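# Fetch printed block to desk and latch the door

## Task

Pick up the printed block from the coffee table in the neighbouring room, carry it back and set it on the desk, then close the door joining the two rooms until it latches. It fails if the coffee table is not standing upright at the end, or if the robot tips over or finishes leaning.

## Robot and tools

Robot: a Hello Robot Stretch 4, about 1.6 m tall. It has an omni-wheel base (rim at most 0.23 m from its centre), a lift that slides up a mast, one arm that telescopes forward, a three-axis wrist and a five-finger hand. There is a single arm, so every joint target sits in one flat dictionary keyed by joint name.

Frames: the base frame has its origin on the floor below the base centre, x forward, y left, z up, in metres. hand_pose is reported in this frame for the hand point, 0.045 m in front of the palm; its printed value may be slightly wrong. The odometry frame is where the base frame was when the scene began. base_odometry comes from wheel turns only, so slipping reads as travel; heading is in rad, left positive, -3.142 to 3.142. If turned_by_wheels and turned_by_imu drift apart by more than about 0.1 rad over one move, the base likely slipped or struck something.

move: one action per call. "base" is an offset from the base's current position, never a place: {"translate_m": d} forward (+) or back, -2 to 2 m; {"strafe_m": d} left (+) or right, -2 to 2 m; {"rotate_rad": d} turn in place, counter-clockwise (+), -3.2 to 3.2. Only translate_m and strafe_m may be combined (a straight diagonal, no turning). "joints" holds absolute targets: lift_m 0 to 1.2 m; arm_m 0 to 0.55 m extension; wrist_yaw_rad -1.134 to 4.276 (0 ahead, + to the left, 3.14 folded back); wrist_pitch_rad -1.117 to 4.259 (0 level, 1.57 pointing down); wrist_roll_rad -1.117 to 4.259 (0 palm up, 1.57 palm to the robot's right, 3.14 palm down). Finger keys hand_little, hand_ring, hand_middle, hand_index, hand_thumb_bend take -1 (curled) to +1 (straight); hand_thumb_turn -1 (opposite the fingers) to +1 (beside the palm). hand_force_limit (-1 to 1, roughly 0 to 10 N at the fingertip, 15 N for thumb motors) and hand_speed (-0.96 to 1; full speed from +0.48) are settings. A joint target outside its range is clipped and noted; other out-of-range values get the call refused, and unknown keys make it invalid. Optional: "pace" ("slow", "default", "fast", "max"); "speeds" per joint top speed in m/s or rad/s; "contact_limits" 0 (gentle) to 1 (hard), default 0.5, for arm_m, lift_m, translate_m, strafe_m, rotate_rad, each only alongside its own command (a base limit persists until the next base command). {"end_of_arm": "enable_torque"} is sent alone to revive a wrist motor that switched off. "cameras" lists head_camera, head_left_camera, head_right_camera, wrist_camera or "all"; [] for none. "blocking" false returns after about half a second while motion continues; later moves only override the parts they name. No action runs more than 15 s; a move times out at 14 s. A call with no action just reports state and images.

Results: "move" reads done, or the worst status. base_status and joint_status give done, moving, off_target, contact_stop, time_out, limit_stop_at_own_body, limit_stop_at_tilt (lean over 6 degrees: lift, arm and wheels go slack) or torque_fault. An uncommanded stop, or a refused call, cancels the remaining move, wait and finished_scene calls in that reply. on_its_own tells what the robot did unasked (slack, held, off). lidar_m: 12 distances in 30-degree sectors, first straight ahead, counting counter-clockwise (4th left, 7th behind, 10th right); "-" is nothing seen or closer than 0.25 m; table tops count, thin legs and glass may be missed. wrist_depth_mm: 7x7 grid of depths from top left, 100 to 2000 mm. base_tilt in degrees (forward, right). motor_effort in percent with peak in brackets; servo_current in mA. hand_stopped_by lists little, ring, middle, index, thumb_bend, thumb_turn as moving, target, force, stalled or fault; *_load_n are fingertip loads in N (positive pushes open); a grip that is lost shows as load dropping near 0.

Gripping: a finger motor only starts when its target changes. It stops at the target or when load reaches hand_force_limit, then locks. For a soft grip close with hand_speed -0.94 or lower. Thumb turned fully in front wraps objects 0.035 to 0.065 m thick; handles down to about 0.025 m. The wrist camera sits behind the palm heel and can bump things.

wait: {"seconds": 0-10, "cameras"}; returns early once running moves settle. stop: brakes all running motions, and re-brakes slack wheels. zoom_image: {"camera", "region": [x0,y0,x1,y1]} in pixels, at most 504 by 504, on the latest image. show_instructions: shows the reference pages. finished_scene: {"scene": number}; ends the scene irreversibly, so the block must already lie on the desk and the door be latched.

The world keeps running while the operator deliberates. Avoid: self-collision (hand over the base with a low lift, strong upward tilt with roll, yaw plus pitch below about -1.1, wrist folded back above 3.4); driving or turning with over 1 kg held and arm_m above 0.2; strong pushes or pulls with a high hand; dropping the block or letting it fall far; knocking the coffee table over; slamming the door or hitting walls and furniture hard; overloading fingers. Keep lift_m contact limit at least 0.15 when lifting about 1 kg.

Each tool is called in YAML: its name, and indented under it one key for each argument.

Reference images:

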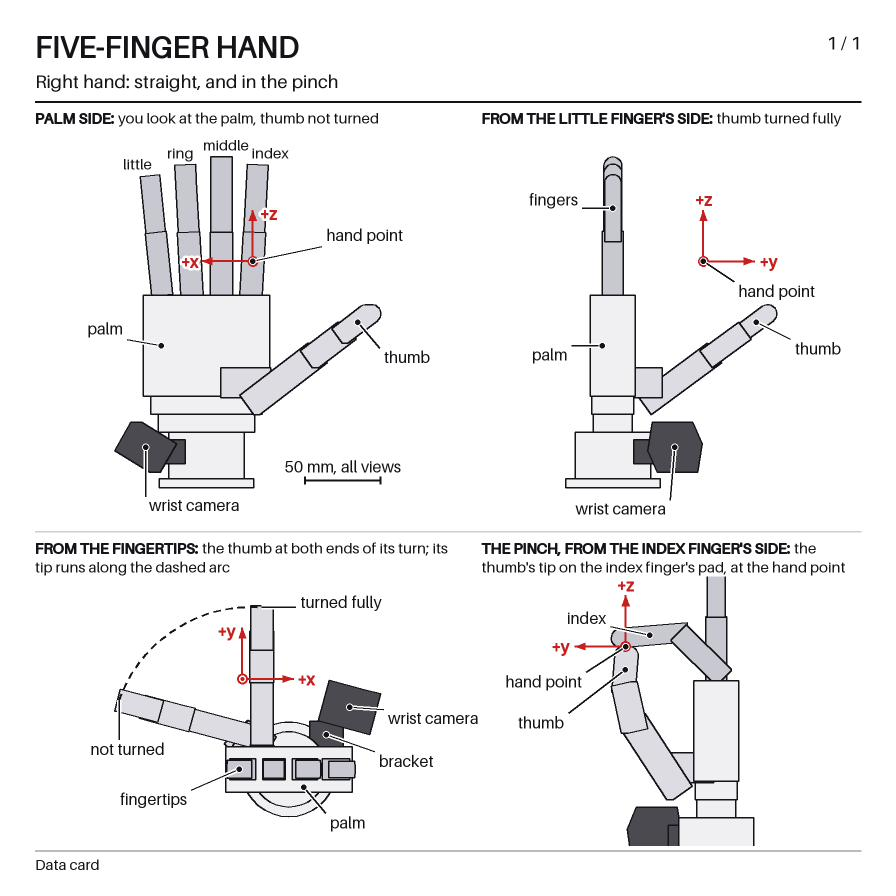

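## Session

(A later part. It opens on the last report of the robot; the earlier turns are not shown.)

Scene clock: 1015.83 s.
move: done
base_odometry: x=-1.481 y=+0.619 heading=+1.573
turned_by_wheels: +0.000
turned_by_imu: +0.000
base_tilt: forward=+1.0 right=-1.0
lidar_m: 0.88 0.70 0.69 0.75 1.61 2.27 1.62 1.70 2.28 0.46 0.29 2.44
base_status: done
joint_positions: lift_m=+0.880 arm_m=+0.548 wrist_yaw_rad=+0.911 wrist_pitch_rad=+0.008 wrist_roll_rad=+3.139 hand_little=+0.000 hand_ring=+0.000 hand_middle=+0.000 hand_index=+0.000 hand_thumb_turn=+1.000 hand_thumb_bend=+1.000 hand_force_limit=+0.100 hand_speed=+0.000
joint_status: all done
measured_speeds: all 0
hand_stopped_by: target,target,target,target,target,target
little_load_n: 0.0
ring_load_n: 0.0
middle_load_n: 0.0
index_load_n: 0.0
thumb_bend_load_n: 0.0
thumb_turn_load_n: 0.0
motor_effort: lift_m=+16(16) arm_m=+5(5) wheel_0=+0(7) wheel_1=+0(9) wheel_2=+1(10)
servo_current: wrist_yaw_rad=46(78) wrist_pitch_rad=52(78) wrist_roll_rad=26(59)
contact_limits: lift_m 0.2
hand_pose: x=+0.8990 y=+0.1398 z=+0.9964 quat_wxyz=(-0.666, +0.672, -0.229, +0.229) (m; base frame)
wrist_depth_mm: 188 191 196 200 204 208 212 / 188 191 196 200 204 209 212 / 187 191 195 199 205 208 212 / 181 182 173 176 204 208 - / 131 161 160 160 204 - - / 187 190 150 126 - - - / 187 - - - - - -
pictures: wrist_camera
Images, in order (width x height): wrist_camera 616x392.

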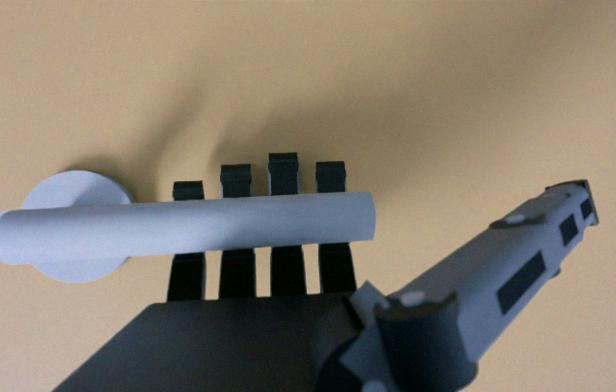

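move:
  base: {"translate_m": -0.178, "strafe_m": -0.081}
  joints: {"wrist_yaw_rad": 0.681}
  speeds: {"wrist_yaw_rad": 0.11}
  pace: "slow"
  cameras: ["wrist_camera"]

move:
  base: {"translate_m": -0.191, "strafe_m": -0.041}
  joints: {"wrist_yaw_rad": 0.454}
  speeds: {"wrist_yaw_rad": 0.11}
  pace: "slow"
  cameras: ["wrist_camera", "head_camera"]

Scene clock: 1031.27 s.
move: done
base_odometry: x=-1.400 y=+0.441 heading=+1.573
turned_by_wheels: +0.000
turned_by_imu: +0.000
base_tilt: forward=+1.0 right=-0.9
lidar_m: 0.88 0.81 0.81 1.56 1.69 2.26 1.44 1.51 2.11 1.03 0.42 0.36
base_status: done
joint_positions: lift_m=+0.880 arm_m=+0.548 wrist_yaw_rad=+0.684 wrist_pitch_rad=+0.008 wrist_roll_rad=+3.139 hand_little=+0.000 hand_ring=+0.000 hand_middle=+0.000 hand_index=+0.000 hand_thumb_turn=+1.000 hand_thumb_bend=+1.000 hand_force_limit=+0.100 hand_speed=+0.000
joint_status: all done
measured_speeds: all 0
hand_stopped_by: target,target,target,target,target,target
little_load_n: 0.0
ring_load_n: 0.0
middle_load_n: 0.0
index_load_n: 0.0
thumb_bend_load_n: 0.0
thumb_turn_load_n: -0.5
motor_effort: lift_m=+16(17) arm_m=+4(4) wheel_0=-1(5) wheel_1=+0(8) wheel_2=+1(11)
servo_current: wrist_yaw_rad=46(72) wrist_pitch_rad=39(72) wrist_roll_rad=46(59)
contact_limits: lift_m 0.2
hand_pose: x=+0.9259 y=+0.0956 z=+0.9965 quat_wxyz=(-0.636, +0.642, -0.304, +0.303) (m; base frame)
wrist_depth_mm: 188 192 196 201 205 209 213 / 187 191 196 200 204 210 213 / 187 191 196 200 205 210 213 / 186 182 174 175 205 209 - / 131 161 159 160 206 - - / 187 190 150 126 - - - / 187 - - - - - -
pictures: wrist_camera
Images, in order (width x height): wrist_camera 616x392.

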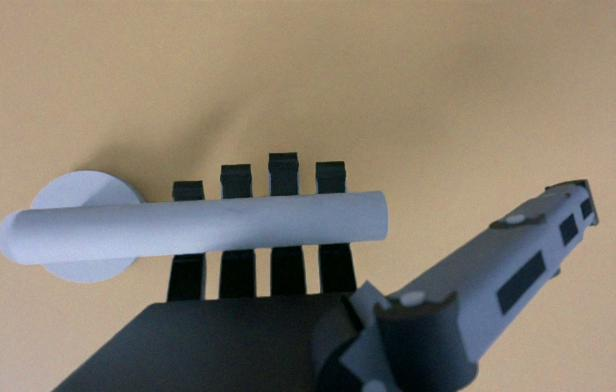

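Scene clock: 1034.57 s.
move: done
base_odometry: x=-1.358 y=+0.250 heading=+1.573
turned_by_wheels: +0.000
turned_by_imu: +0.000
base_tilt: forward=+1.0 right=-1.0
lidar_m: 0.91 0.88 0.97 1.63 1.74 2.06 1.26 1.30 1.87 1.62 0.68 0.49
base_status: done
joint_positions: lift_m=+0.880 arm_m=+0.548 wrist_yaw_rad=+0.457 wrist_pitch_rad=+0.007 wrist_roll_rad=+3.139 hand_little=+0.000 hand_ring=+0.000 hand_middle=+0.000 hand_index=+0.000 hand_thumb_turn=+1.000 hand_thumb_bend=+1.000 hand_force_limit=+0.100 hand_speed=+0.000
joint_status: all done
measured_speeds: all 0
hand_stopped_by: target,target,target,target,target,target
little_load_n: 0.0
ring_load_n: 0.0
middle_load_n: 0.0
index_load_n: 0.0
thumb_bend_load_n: 0.0
thumb_turn_load_n: -0.5
motor_effort: lift_m=+16(17) arm_m=+4(4) wheel_0=+0(4) wheel_1=+1(9) wheel_2=+0(14)
servo_current: wrist_yaw_rad=39(78) wrist_pitch_rad=46(72) wrist_roll_rad=26(65)
contact_limits: lift_m 0.2
hand_pose: x=+0.9422 y=+0.0466 z=+0.9968 quat_wxyz=(-0.598, +0.603, -0.374, +0.373) (m; base frame)
wrist_depth_mm: 186 190 195 200 204 208 212 / 186 190 195 200 204 209 213 / 185 190 194 199 204 208 213 / 183 181 174 175 204 209 - / 180 133 160 160 204 - - / 186 189 150 126 - - - / 185 - - - - - -
pictures: head_camera, wrist_camera
Images, in order (width x height): head_camera 420x560, wrist_camera 616x392.

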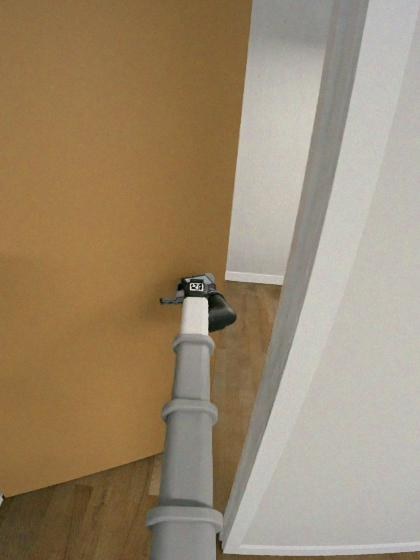

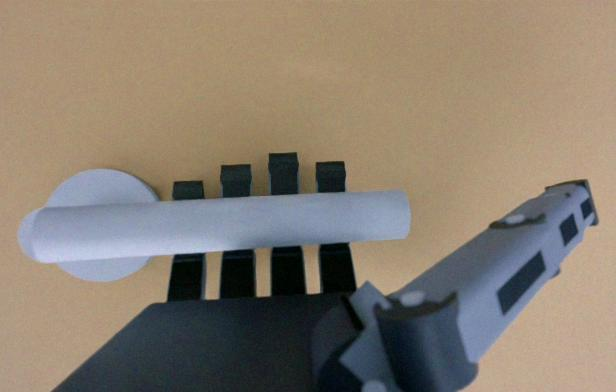

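move:
  base: {"translate_m": -0.1955, "strafe_m": 0.013}
  joints: {"wrist_yaw_rad": 0.227}
  speeds: {"wrist_yaw_rad": 0.11}
  pace: "slow"
  cameras: ["wrist_camera", "head_camera"]

Scene clock: 1045.73 s.
move: done
base_odometry: x=-1.371 y=+0.055 heading=+1.573
turned_by_wheels: +0.000
turned_by_imu: -0.001
base_tilt: forward=+1.0 right=-1.0
lidar_m: 0.69 0.96 1.11 1.64 1.74 1.87 1.04 1.09 1.57 2.08 0.93 0.70
base_status: done
joint_positions: lift_m=+0.880 arm_m=+0.548 wrist_yaw_rad=+0.230 wrist_pitch_rad=+0.007 wrist_roll_rad=+3.139 hand_little=+0.000 hand_ring=+0.000 hand_middle=+0.000 hand_index=+0.000 hand_thumb_turn=+1.000 hand_thumb_bend=+1.000 hand_force_limit=+0.100 hand_speed=+0.000
joint_status: all done
measured_speeds: all 0
hand_stopped_by: target,target,target,target,target,target
little_load_n: 0.0
ring_load_n: 0.0
middle_load_n: 0.0
index_load_n: 0.0
thumb_bend_load_n: 0.0
thumb_turn_load_n: -0.5
motor_effort: lift_m=+17(17) arm_m=+4(4) wheel_0=-1(5) wheel_1=+0(7) wheel_2=+0(11)
servo_current: wrist_yaw_rad=39(65) wrist_pitch_rad=65(72) wrist_roll_rad=20(65)
contact_limits: lift_m 0.2
hand_pose: x=+0.9469 y=-0.0049 z=+0.9968 quat_wxyz=(-0.552, +0.556, -0.440, +0.439) (m; base frame)
wrist_depth_mm: 188 192 196 202 206 211 215 / 187 191 196 201 206 211 215 / 187 192 196 201 206 211 214 / 186 182 174 176 204 211 - / 182 161 159 160 205 - - / 188 191 150 126 - - - / 187 - - - - - 215
pictures: head_camera, wrist_camera
Images, in order (width x height): head_camera 420x560, wrist_camera 616x392.

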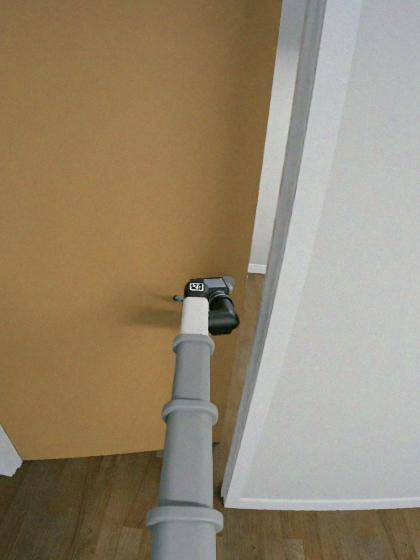

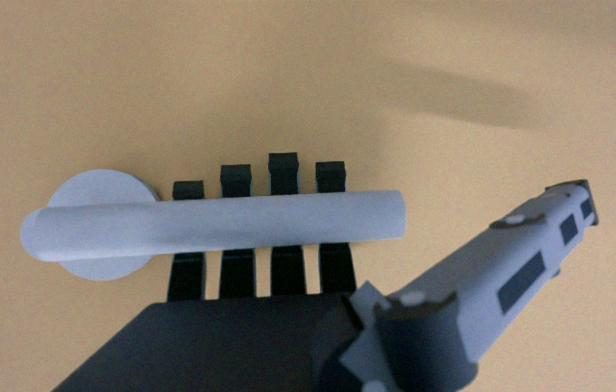

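move:
  base: {"translate_m": -0.119, "strafe_m": 0.026}
  joints: {"wrist_yaw_rad": 0.087}
  speeds: {"wrist_yaw_rad": 0.11}
  pace: "slow"
  cameras: ["wrist_camera", "head_camera"]

Scene clock: 1056.73 s.
move: done
base_odometry: x=-1.396 y=-0.064 heading=+1.573
turned_by_wheels: +0.000
turned_by_imu: -0.001
base_tilt: forward=+1.0 right=-0.9
lidar_m: 0.82 0.98 1.21 1.61 1.72 1.77 0.95 0.97 1.37 2.11 1.09 0.81
base_status: done
joint_positions: lift_m=+0.880 arm_m=+0.548 wrist_yaw_rad=+0.089 wrist_pitch_rad=+0.007 wrist_roll_rad=+3.139 hand_little=+0.000 hand_ring=+0.000 hand_middle=+0.000 hand_index=+0.000 hand_thumb_turn=+1.000 hand_thumb_bend=+1.000 hand_force_limit=+0.100 hand_speed=+0.000
joint_status: all done
measured_speeds: all 0
hand_stopped_by: target,target,target,target,target,target
little_load_n: 0.0
ring_load_n: 0.0
middle_load_n: -0.5
index_load_n: 0.0
thumb_bend_load_n: 0.0
thumb_turn_load_n: -0.5
motor_effort: lift_m=+16(17) arm_m=+4(4) wheel_0=+1(5) wheel_1=-1(6) wheel_2=-1(9)
servo_current: wrist_yaw_rad=39(72) wrist_pitch_rad=52(72) wrist_roll_rad=13(65)
contact_limits: lift_m 0.2
hand_pose: x=+0.9440 y=-0.0369 z=+0.9968 quat_wxyz=(-0.519, +0.524, -0.478, +0.476) (m; base frame)
wrist_depth_mm: 187 191 195 200 204 208 211 / 187 191 195 200 204 208 211 / 187 191 195 199 204 207 211 / 186 182 173 175 203 208 - / 186 133 160 160 202 - - / 187 190 151 126 - - - / 187 - - - - - -
pictures: head_camera, wrist_camera
Images, in order (width x height): head_camera 420x560, wrist_camera 616x392.

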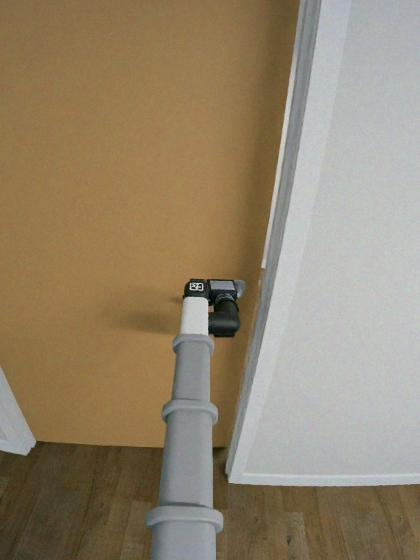

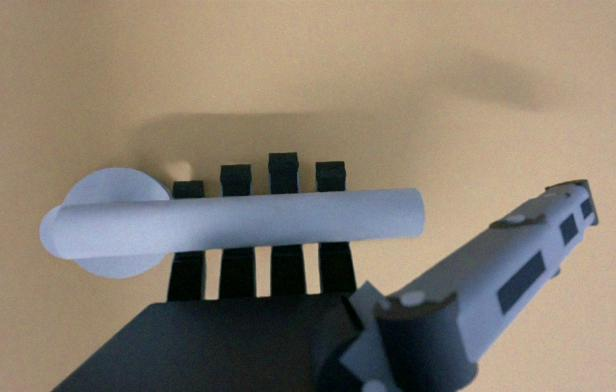

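move:
  base: {"translate_m": -0.06, "strafe_m": 0.02}
  joints: {"wrist_yaw_rad": 0.015}
  speeds: {"wrist_yaw_rad": 0.11}
  pace: "slow"
  contact_limits: {"translate_m": 0.3}
  cameras: ["wrist_camera", "head_camera"]

Scene clock: 1063.97 s.
move: done
base_odometry: x=-1.416 y=-0.124 heading=+1.573
turned_by_wheels: +0.000
turned_by_imu: -0.001
base_tilt: forward=+1.1 right=-1.1
lidar_m: 0.87 1.02 1.30 1.59 1.69 1.69 0.90 0.88 1.33 2.12 1.17 0.87
base_status: done
joint_positions: lift_m=+0.880 arm_m=+0.548 wrist_yaw_rad=+0.018 wrist_pitch_rad=+0.007 wrist_roll_rad=+3.139 hand_little=+0.000 hand_ring=+0.000 hand_middle=+0.000 hand_index=+0.000 hand_thumb_turn=+1.000 hand_thumb_bend=+1.000 hand_force_limit=+0.100 hand_speed=+0.000
joint_status: all done
measured_speeds: all 0
hand_stopped_by: target,target,target,target,target,target
little_load_n: 0.0
ring_load_n: 0.0
middle_load_n: -0.5
index_load_n: 0.0
thumb_bend_load_n: 0.0
thumb_turn_load_n: 0.0
motor_effort: lift_m=+17(17) arm_m=+4(4) wheel_0=-1(9) wheel_1=-1(10) wheel_2=+2(10)
servo_current: wrist_yaw_rad=39(59) wrist_pitch_rad=59(72) wrist_roll_rad=46(65)
contact_limits: lift_m 0.2; translate_m 0.3
hand_pose: x=+0.9408 y=-0.0528 z=+0.9968 quat_wxyz=(-0.502, +0.507, -0.497, +0.494) (m; base frame)
wrist_depth_mm: 190 194 198 202 207 212 216 / 190 194 198 203 207 211 216 / 189 194 198 202 207 211 216 / 189 185 172 175 206 212 - / 189 185 159 163 206 - - / 190 193 151 126 - - - / 189 - - - - - 216
pictures: head_camera, wrist_camera
Images, in order (width x height): head_camera 420x560, wrist_camera 616x392.

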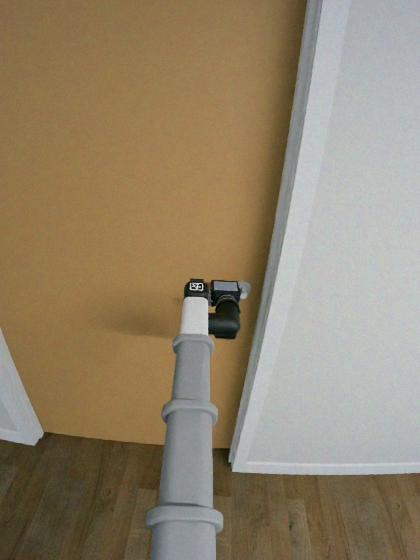

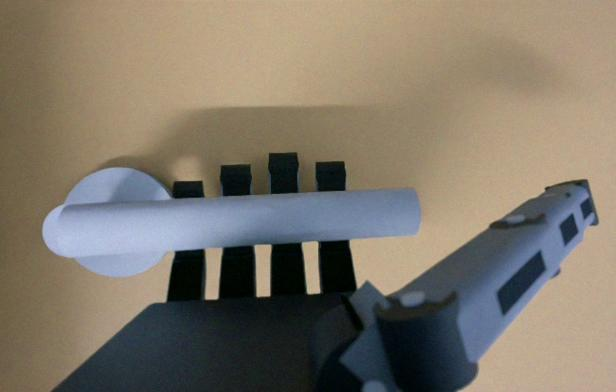

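move:
  base: {"translate_m": -0.04}
  pace: "slow"
  contact_limits: {"translate_m": 0.4}
  cameras: ["wrist_camera", "head_camera"]

zoom_image:
  camera: "head_camera"
  region: [180, 240, 330, 480]

Scene clock: 1071.43 s.
move: done
base_odometry: x=-1.416 y=-0.164 heading=+1.573
turned_by_wheels: +0.000
turned_by_imu: -0.001
base_tilt: forward=+1.0 right=-0.9
lidar_m: 0.93 1.02 1.38 1.59 1.69 1.66 0.85 0.87 1.22 2.12 1.21 0.92
base_status: done
joint_positions: lift_m=+0.880 arm_m=+0.548 wrist_yaw_rad=+0.018 wrist_pitch_rad=+0.007 wrist_roll_rad=+3.139 hand_little=+0.000 hand_ring=+0.000 hand_middle=+0.000 hand_index=+0.000 hand_thumb_turn=+1.000 hand_thumb_bend=+1.000 hand_force_limit=+0.100 hand_speed=+0.000
joint_status: not commanded
measured_speeds: all 0
hand_stopped_by: target,target,target,target,target,target
little_load_n: 0.0
ring_load_n: 0.0
middle_load_n: 0.0
index_load_n: 0.0
thumb_bend_load_n: 0.0
thumb_turn_load_n: -0.5
motor_effort: lift_m=+16(17) arm_m=-4(4) wheel_0=+0(5) wheel_1=-1(7) wheel_2=+1(10)
servo_current: wrist_yaw_rad=39(46) wrist_pitch_rad=52(72) wrist_roll_rad=26(65)
contact_limits: lift_m 0.2; translate_m 0.4
hand_pose: x=+0.9409 y=-0.0528 z=+0.9968 quat_wxyz=(-0.502, +0.507, -0.497, +0.494) (m; base frame)
wrist_depth_mm: 195 200 206 211 217 224 230 / 194 199 205 211 217 224 230 / 195 200 205 211 217 224 230 / 195 191 153 155 157 224 - / 195 191 151 164 217 - - / 195 198 150 126 - - - / 195 - - - - - 230
pictures: head_camera, wrist_camera
Images, in order (width x height): head_camera 420x560, wrist_camera 616x392.

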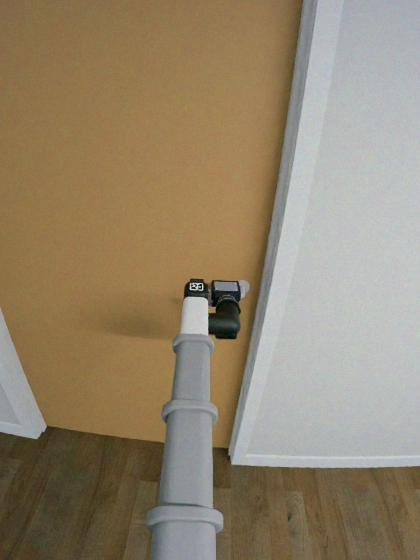

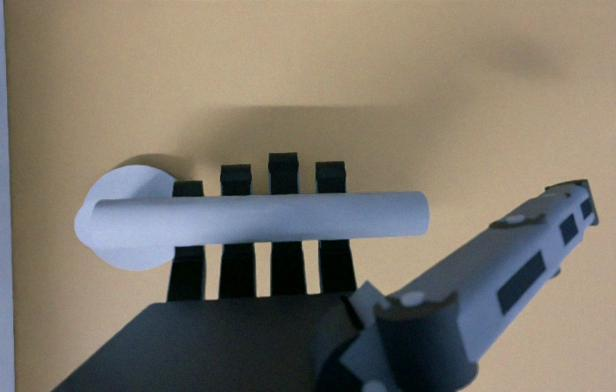

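Scaled by 2.100 from the camera's 420x560 image, which has a finer 1200x1600 frame.

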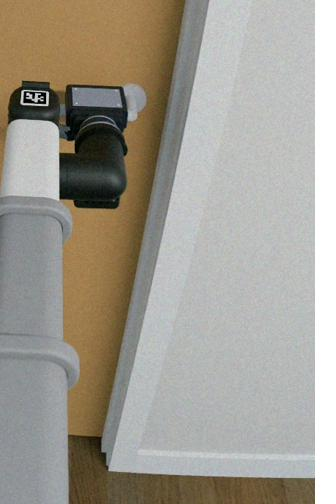

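move:
  base: {"translate_m": -0.03}
  pace: "slow"
  contact_limits: {"translate_m": 0.4}
  cameras: ["wrist_camera", "head_camera"]

zoom_image:
  camera: "head_camera"
  region: [180, 240, 330, 480]

Scene clock: 1089.73 s.
move: contact_stop
base_odometry: x=-1.413 y=-0.161 heading=+1.619
turned_by_wheels: +0.046
turned_by_imu: -0.004
base_tilt: forward=+0.9 right=-0.9
lidar_m: 0.94 1.03 1.37 1.58 1.69 1.65 0.86 0.88 1.25 2.12 1.22 0.91
base_status: translate_m contact_stop (by the wheels' count: +0.003 of -0.030)
joint_positions: lift_m=+0.880 arm_m=+0.548 wrist_yaw_rad=+0.017 wrist_pitch_rad=+0.003 wrist_roll_rad=+3.139 hand_little=+0.000 hand_ring=+0.000 hand_middle=+0.000 hand_index=+0.014 hand_thumb_turn=+1.000 hand_thumb_bend=+1.000 hand_force_limit=+0.100 hand_speed=+0.000
joint_status: not commanded
measured_speeds: all 0
hand_stopped_by: target,target,target,target,target,target
little_load_n: 0.0
ring_load_n: 0.0
middle_load_n: 0.0
index_load_n: 0.0
thumb_bend_load_n: 0.0
thumb_turn_load_n: -0.5
on_its_own: the wheels are slack since a contact_stop
motor_effort: lift_m=+19(19) arm_m=-4(5) wheel_0=+0(9) wheel_1=+0(6) wheel_2=+0(23)
servo_current: wrist_yaw_rad=46(46) wrist_pitch_rad=46(65) wrist_roll_rad=65(65)
contact_limits: lift_m 0.2; translate_m 0.4
hand_pose: x=+0.9411 y=-0.0530 z=+0.9975 quat_wxyz=(-0.503, +0.505, -0.496, +0.496) (m; base frame)
wrist_depth_mm: 181 186 191 198 204 210 216 / 180 186 191 198 204 211 216 / 181 186 192 197 204 211 216 / 175 176 139 175 204 210 - / 179 131 159 160 203 - - / 181 185 150 126 - - - / 181 - - - - - 217
pictures: head_camera, wrist_camera
Images, in order (width x height): head_camera 420x560, wrist_camera 616x392.

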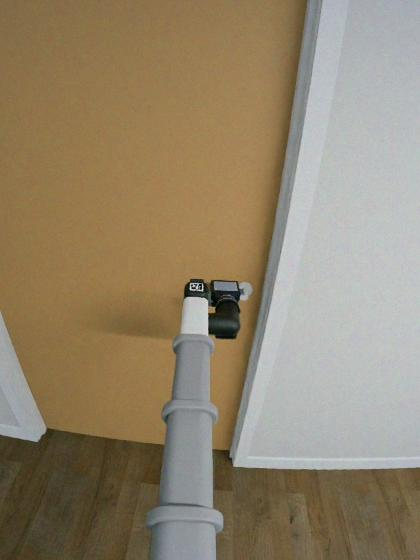

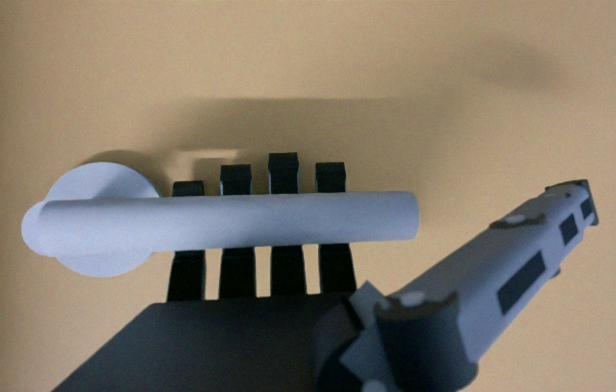

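Scaled by 2.100 from the camera's 420x560 image, which has a finer 1200x1600 frame.

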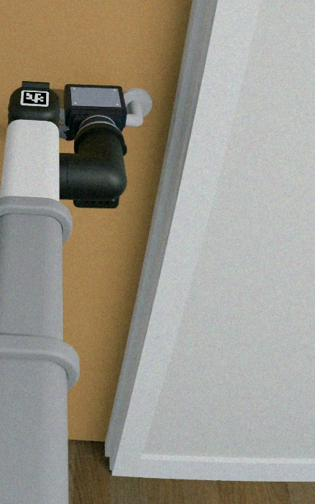

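move:
  base: {"translate_m": 0.01}
  pace: "slow"

move:
  joints: {"lift_m": 0.98}
  cameras: ["wrist_camera", "head_camera"]

zoom_image:
  camera: "head_camera"
  region: [180, 0, 360, 480]

Scene clock: 1099.47 s.
move: done
base_odometry: x=-1.414 y=-0.151 heading=+1.619
turned_by_wheels: +0.001
turned_by_imu: +0.000
base_tilt: forward=+1.0 right=-0.9
lidar_m: 0.90 1.01 1.35 1.58 1.67 1.65 0.89 0.89 1.27 2.14 1.19 0.90
base_status: done
joint_positions: lift_m=+0.880 arm_m=+0.548 wrist_yaw_rad=+0.017 wrist_pitch_rad=+0.003 wrist_roll_rad=+3.139 hand_little=+0.000 hand_ring=-0.001 hand_middle=-0.001 hand_index=+0.014 hand_thumb_turn=+1.000 hand_thumb_bend=+1.000 hand_force_limit=+0.100 hand_speed=+0.000
joint_status: not commanded
measured_speeds: all 0
hand_stopped_by: target,target,target,target,target,target
little_load_n: -2.0
ring_load_n: -8.0
middle_load_n: -6.5
index_load_n: 0.0
thumb_bend_load_n: 0.0
thumb_turn_load_n: -0.5
motor_effort: lift_m=+18(19) arm_m=+4(4) wheel_0=+7(8) wheel_1=+4(6) wheel_2=-2(5)
servo_current: wrist_yaw_rad=33(46) wrist_pitch_rad=52(59) wrist_roll_rad=20(46)
contact_limits: lift_m 0.2
hand_pose: x=+0.9410 y=-0.0530 z=+0.9975 quat_wxyz=(-0.503, +0.505, -0.496, +0.496) (m; base frame)
wrist_depth_mm: 175 180 185 190 196 202 207 / 175 181 185 190 196 202 206 / 175 180 185 190 196 202 206 / 169 172 130 131 193 202 - / 125 172 159 162 196 - - / 175 179 151 126 - - - / 176 - - - - - -
pictures: none

Scene clock: 1100.90 s.
move: done
base_odometry: x=-1.414 y=-0.151 heading=+1.619
turned_by_wheels: -0.001
turned_by_imu: -0.001
base_tilt: forward=+1.0 right=-0.8
lidar_m: 0.91 1.01 1.32 1.58 1.68 1.67 0.87 0.89 1.23 2.13 1.21 0.89
base_status: not commanded
joint_positions: lift_m=+0.980 arm_m=+0.548 wrist_yaw_rad=+0.017 wrist_pitch_rad=+0.004 wrist_roll_rad=+3.139 hand_little=+0.000 hand_ring=+0.000 hand_middle=+0.000 hand_index=+0.014 hand_thumb_turn=+1.000 hand_thumb_bend=+1.000 hand_force_limit=+0.100 hand_speed=+0.000
joint_status: all done
measured_speeds: all 0
hand_stopped_by: target,target,target,target,target,target
little_load_n: 0.0
ring_load_n: -3.5
middle_load_n: -3.0
index_load_n: 0.0
thumb_bend_load_n: 0.0
thumb_turn_load_n: -0.5
motor_effort: lift_m=+24(30) arm_m=+4(4) wheel_0=+2(8) wheel_1=+0(4) wheel_2=-2(2)
servo_current: wrist_yaw_rad=39(46) wrist_pitch_rad=59(65) wrist_roll_rad=33(59)
hand_pose: x=+0.9409 y=-0.0530 z=+1.0966 quat_wxyz=(-0.503, +0.506, -0.496, +0.495) (m; base frame)
wrist_depth_mm: 170 182 186 191 196 202 206 / 175 181 186 191 196 202 206 / 176 181 186 190 196 202 206 / 176 181 174 175 195 201 - / 176 181 169 172 195 - - / 176 179 150 126 - - - / 176 - - - - - -
pictures: head_camera, wrist_camera
Images, in order (width x height): head_camera 420x560, wrist_camera 616x392.

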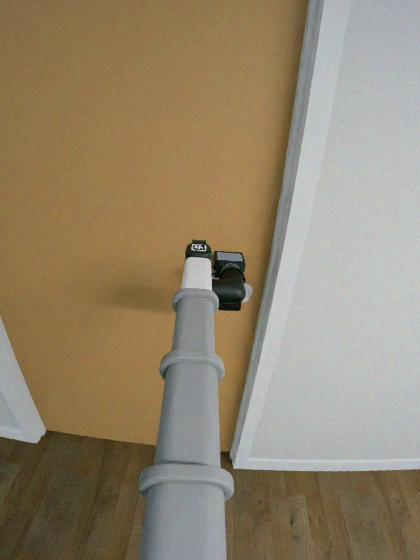

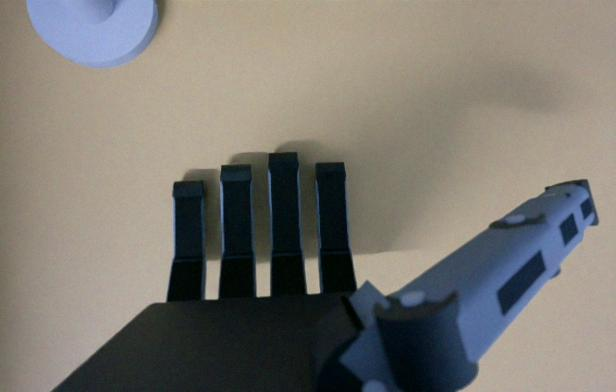

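Scaled by 1.050 from the camera's 420x560 image, which has a finer 1200x1600 frame.

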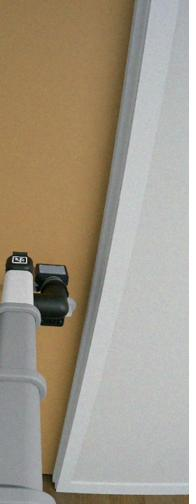

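move:
  base: {"translate_m": -0.1}
  joints: {"arm_m": 0.3}
  cameras: ["all"]

Scene clock: 1108.07 s.
move: done
base_odometry: x=-1.409 y=-0.251 heading=+1.619
turned_by_wheels: +0.000
turned_by_imu: -0.001
base_tilt: forward=+0.9 right=-0.8
lidar_m: 0.98 1.10 1.49 1.58 1.71 1.58 0.84 0.78 1.12 2.12 1.32 1.00
base_status: done
joint_positions: lift_m=+0.980 arm_m=+0.300 wrist_yaw_rad=+0.017 wrist_pitch_rad=+0.004 wrist_roll_rad=+3.139 hand_little=+0.000 hand_ring=+0.000 hand_middle=+0.000 hand_index=+0.014 hand_thumb_turn=+1.000 hand_thumb_bend=+1.000 hand_force_limit=+0.100 hand_speed=+0.000
joint_status: all done
measured_speeds: all 0
hand_stopped_by: target,target,target,target,target,target
little_load_n: 0.0
ring_load_n: 0.0
middle_load_n: 0.0
index_load_n: 0.0
thumb_bend_load_n: 0.0
thumb_turn_load_n: 0.0
motor_effort: lift_m=+23(24) arm_m=-6(13) wheel_0=+0(6) wheel_1=+0(7) wheel_2=+0(9)
servo_current: wrist_yaw_rad=39(52) wrist_pitch_rad=65(72) wrist_roll_rad=33(52)
hand_pose: x=+0.6932 y=-0.0530 z=+1.0967 quat_wxyz=(-0.503, +0.506, -0.496, +0.495) (m; base frame)
wrist_depth_mm: - - - - - - - / - 445 - - - - - / - 442 477 - - - - / - 473 172 175 - - - / - 462 164 171 - - - / - 150 150 126 - - - / - - - - - - -
pictures: head_camera, head_left_camera, head_right_camera, wrist_camera
Images, in order (width x height): head_camera 420x560, head_left_camera 420x672, head_right_camera 420x672, wrist_camera 616x392.

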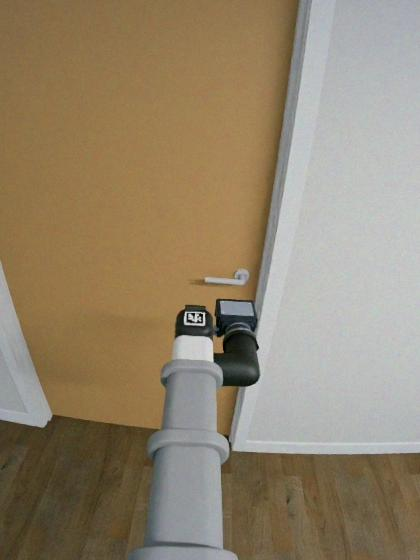

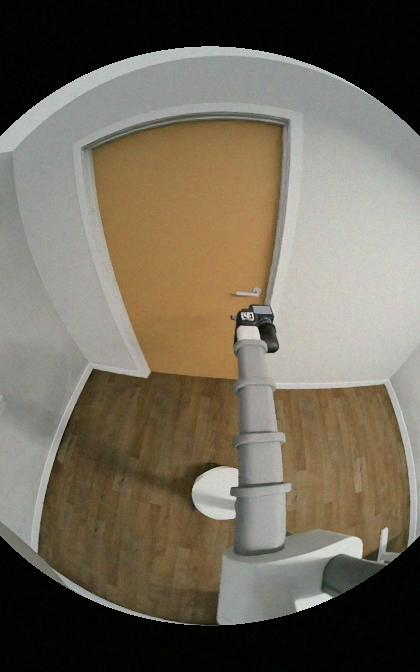

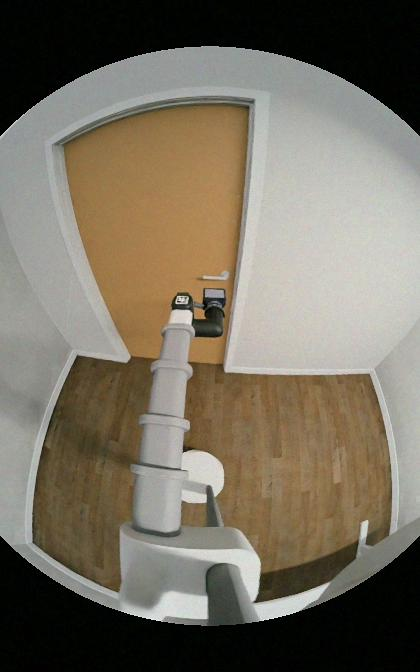

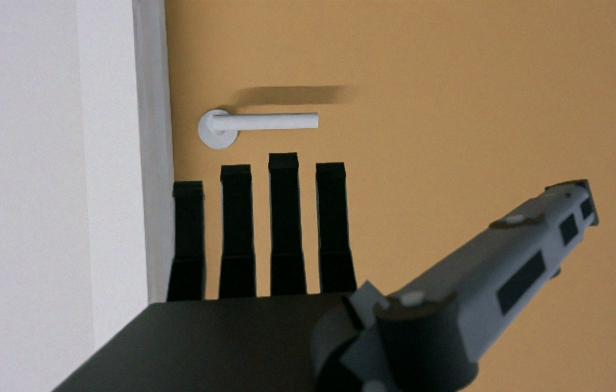

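finished_scene:
  scene: 1

The scene is finished: the task was done.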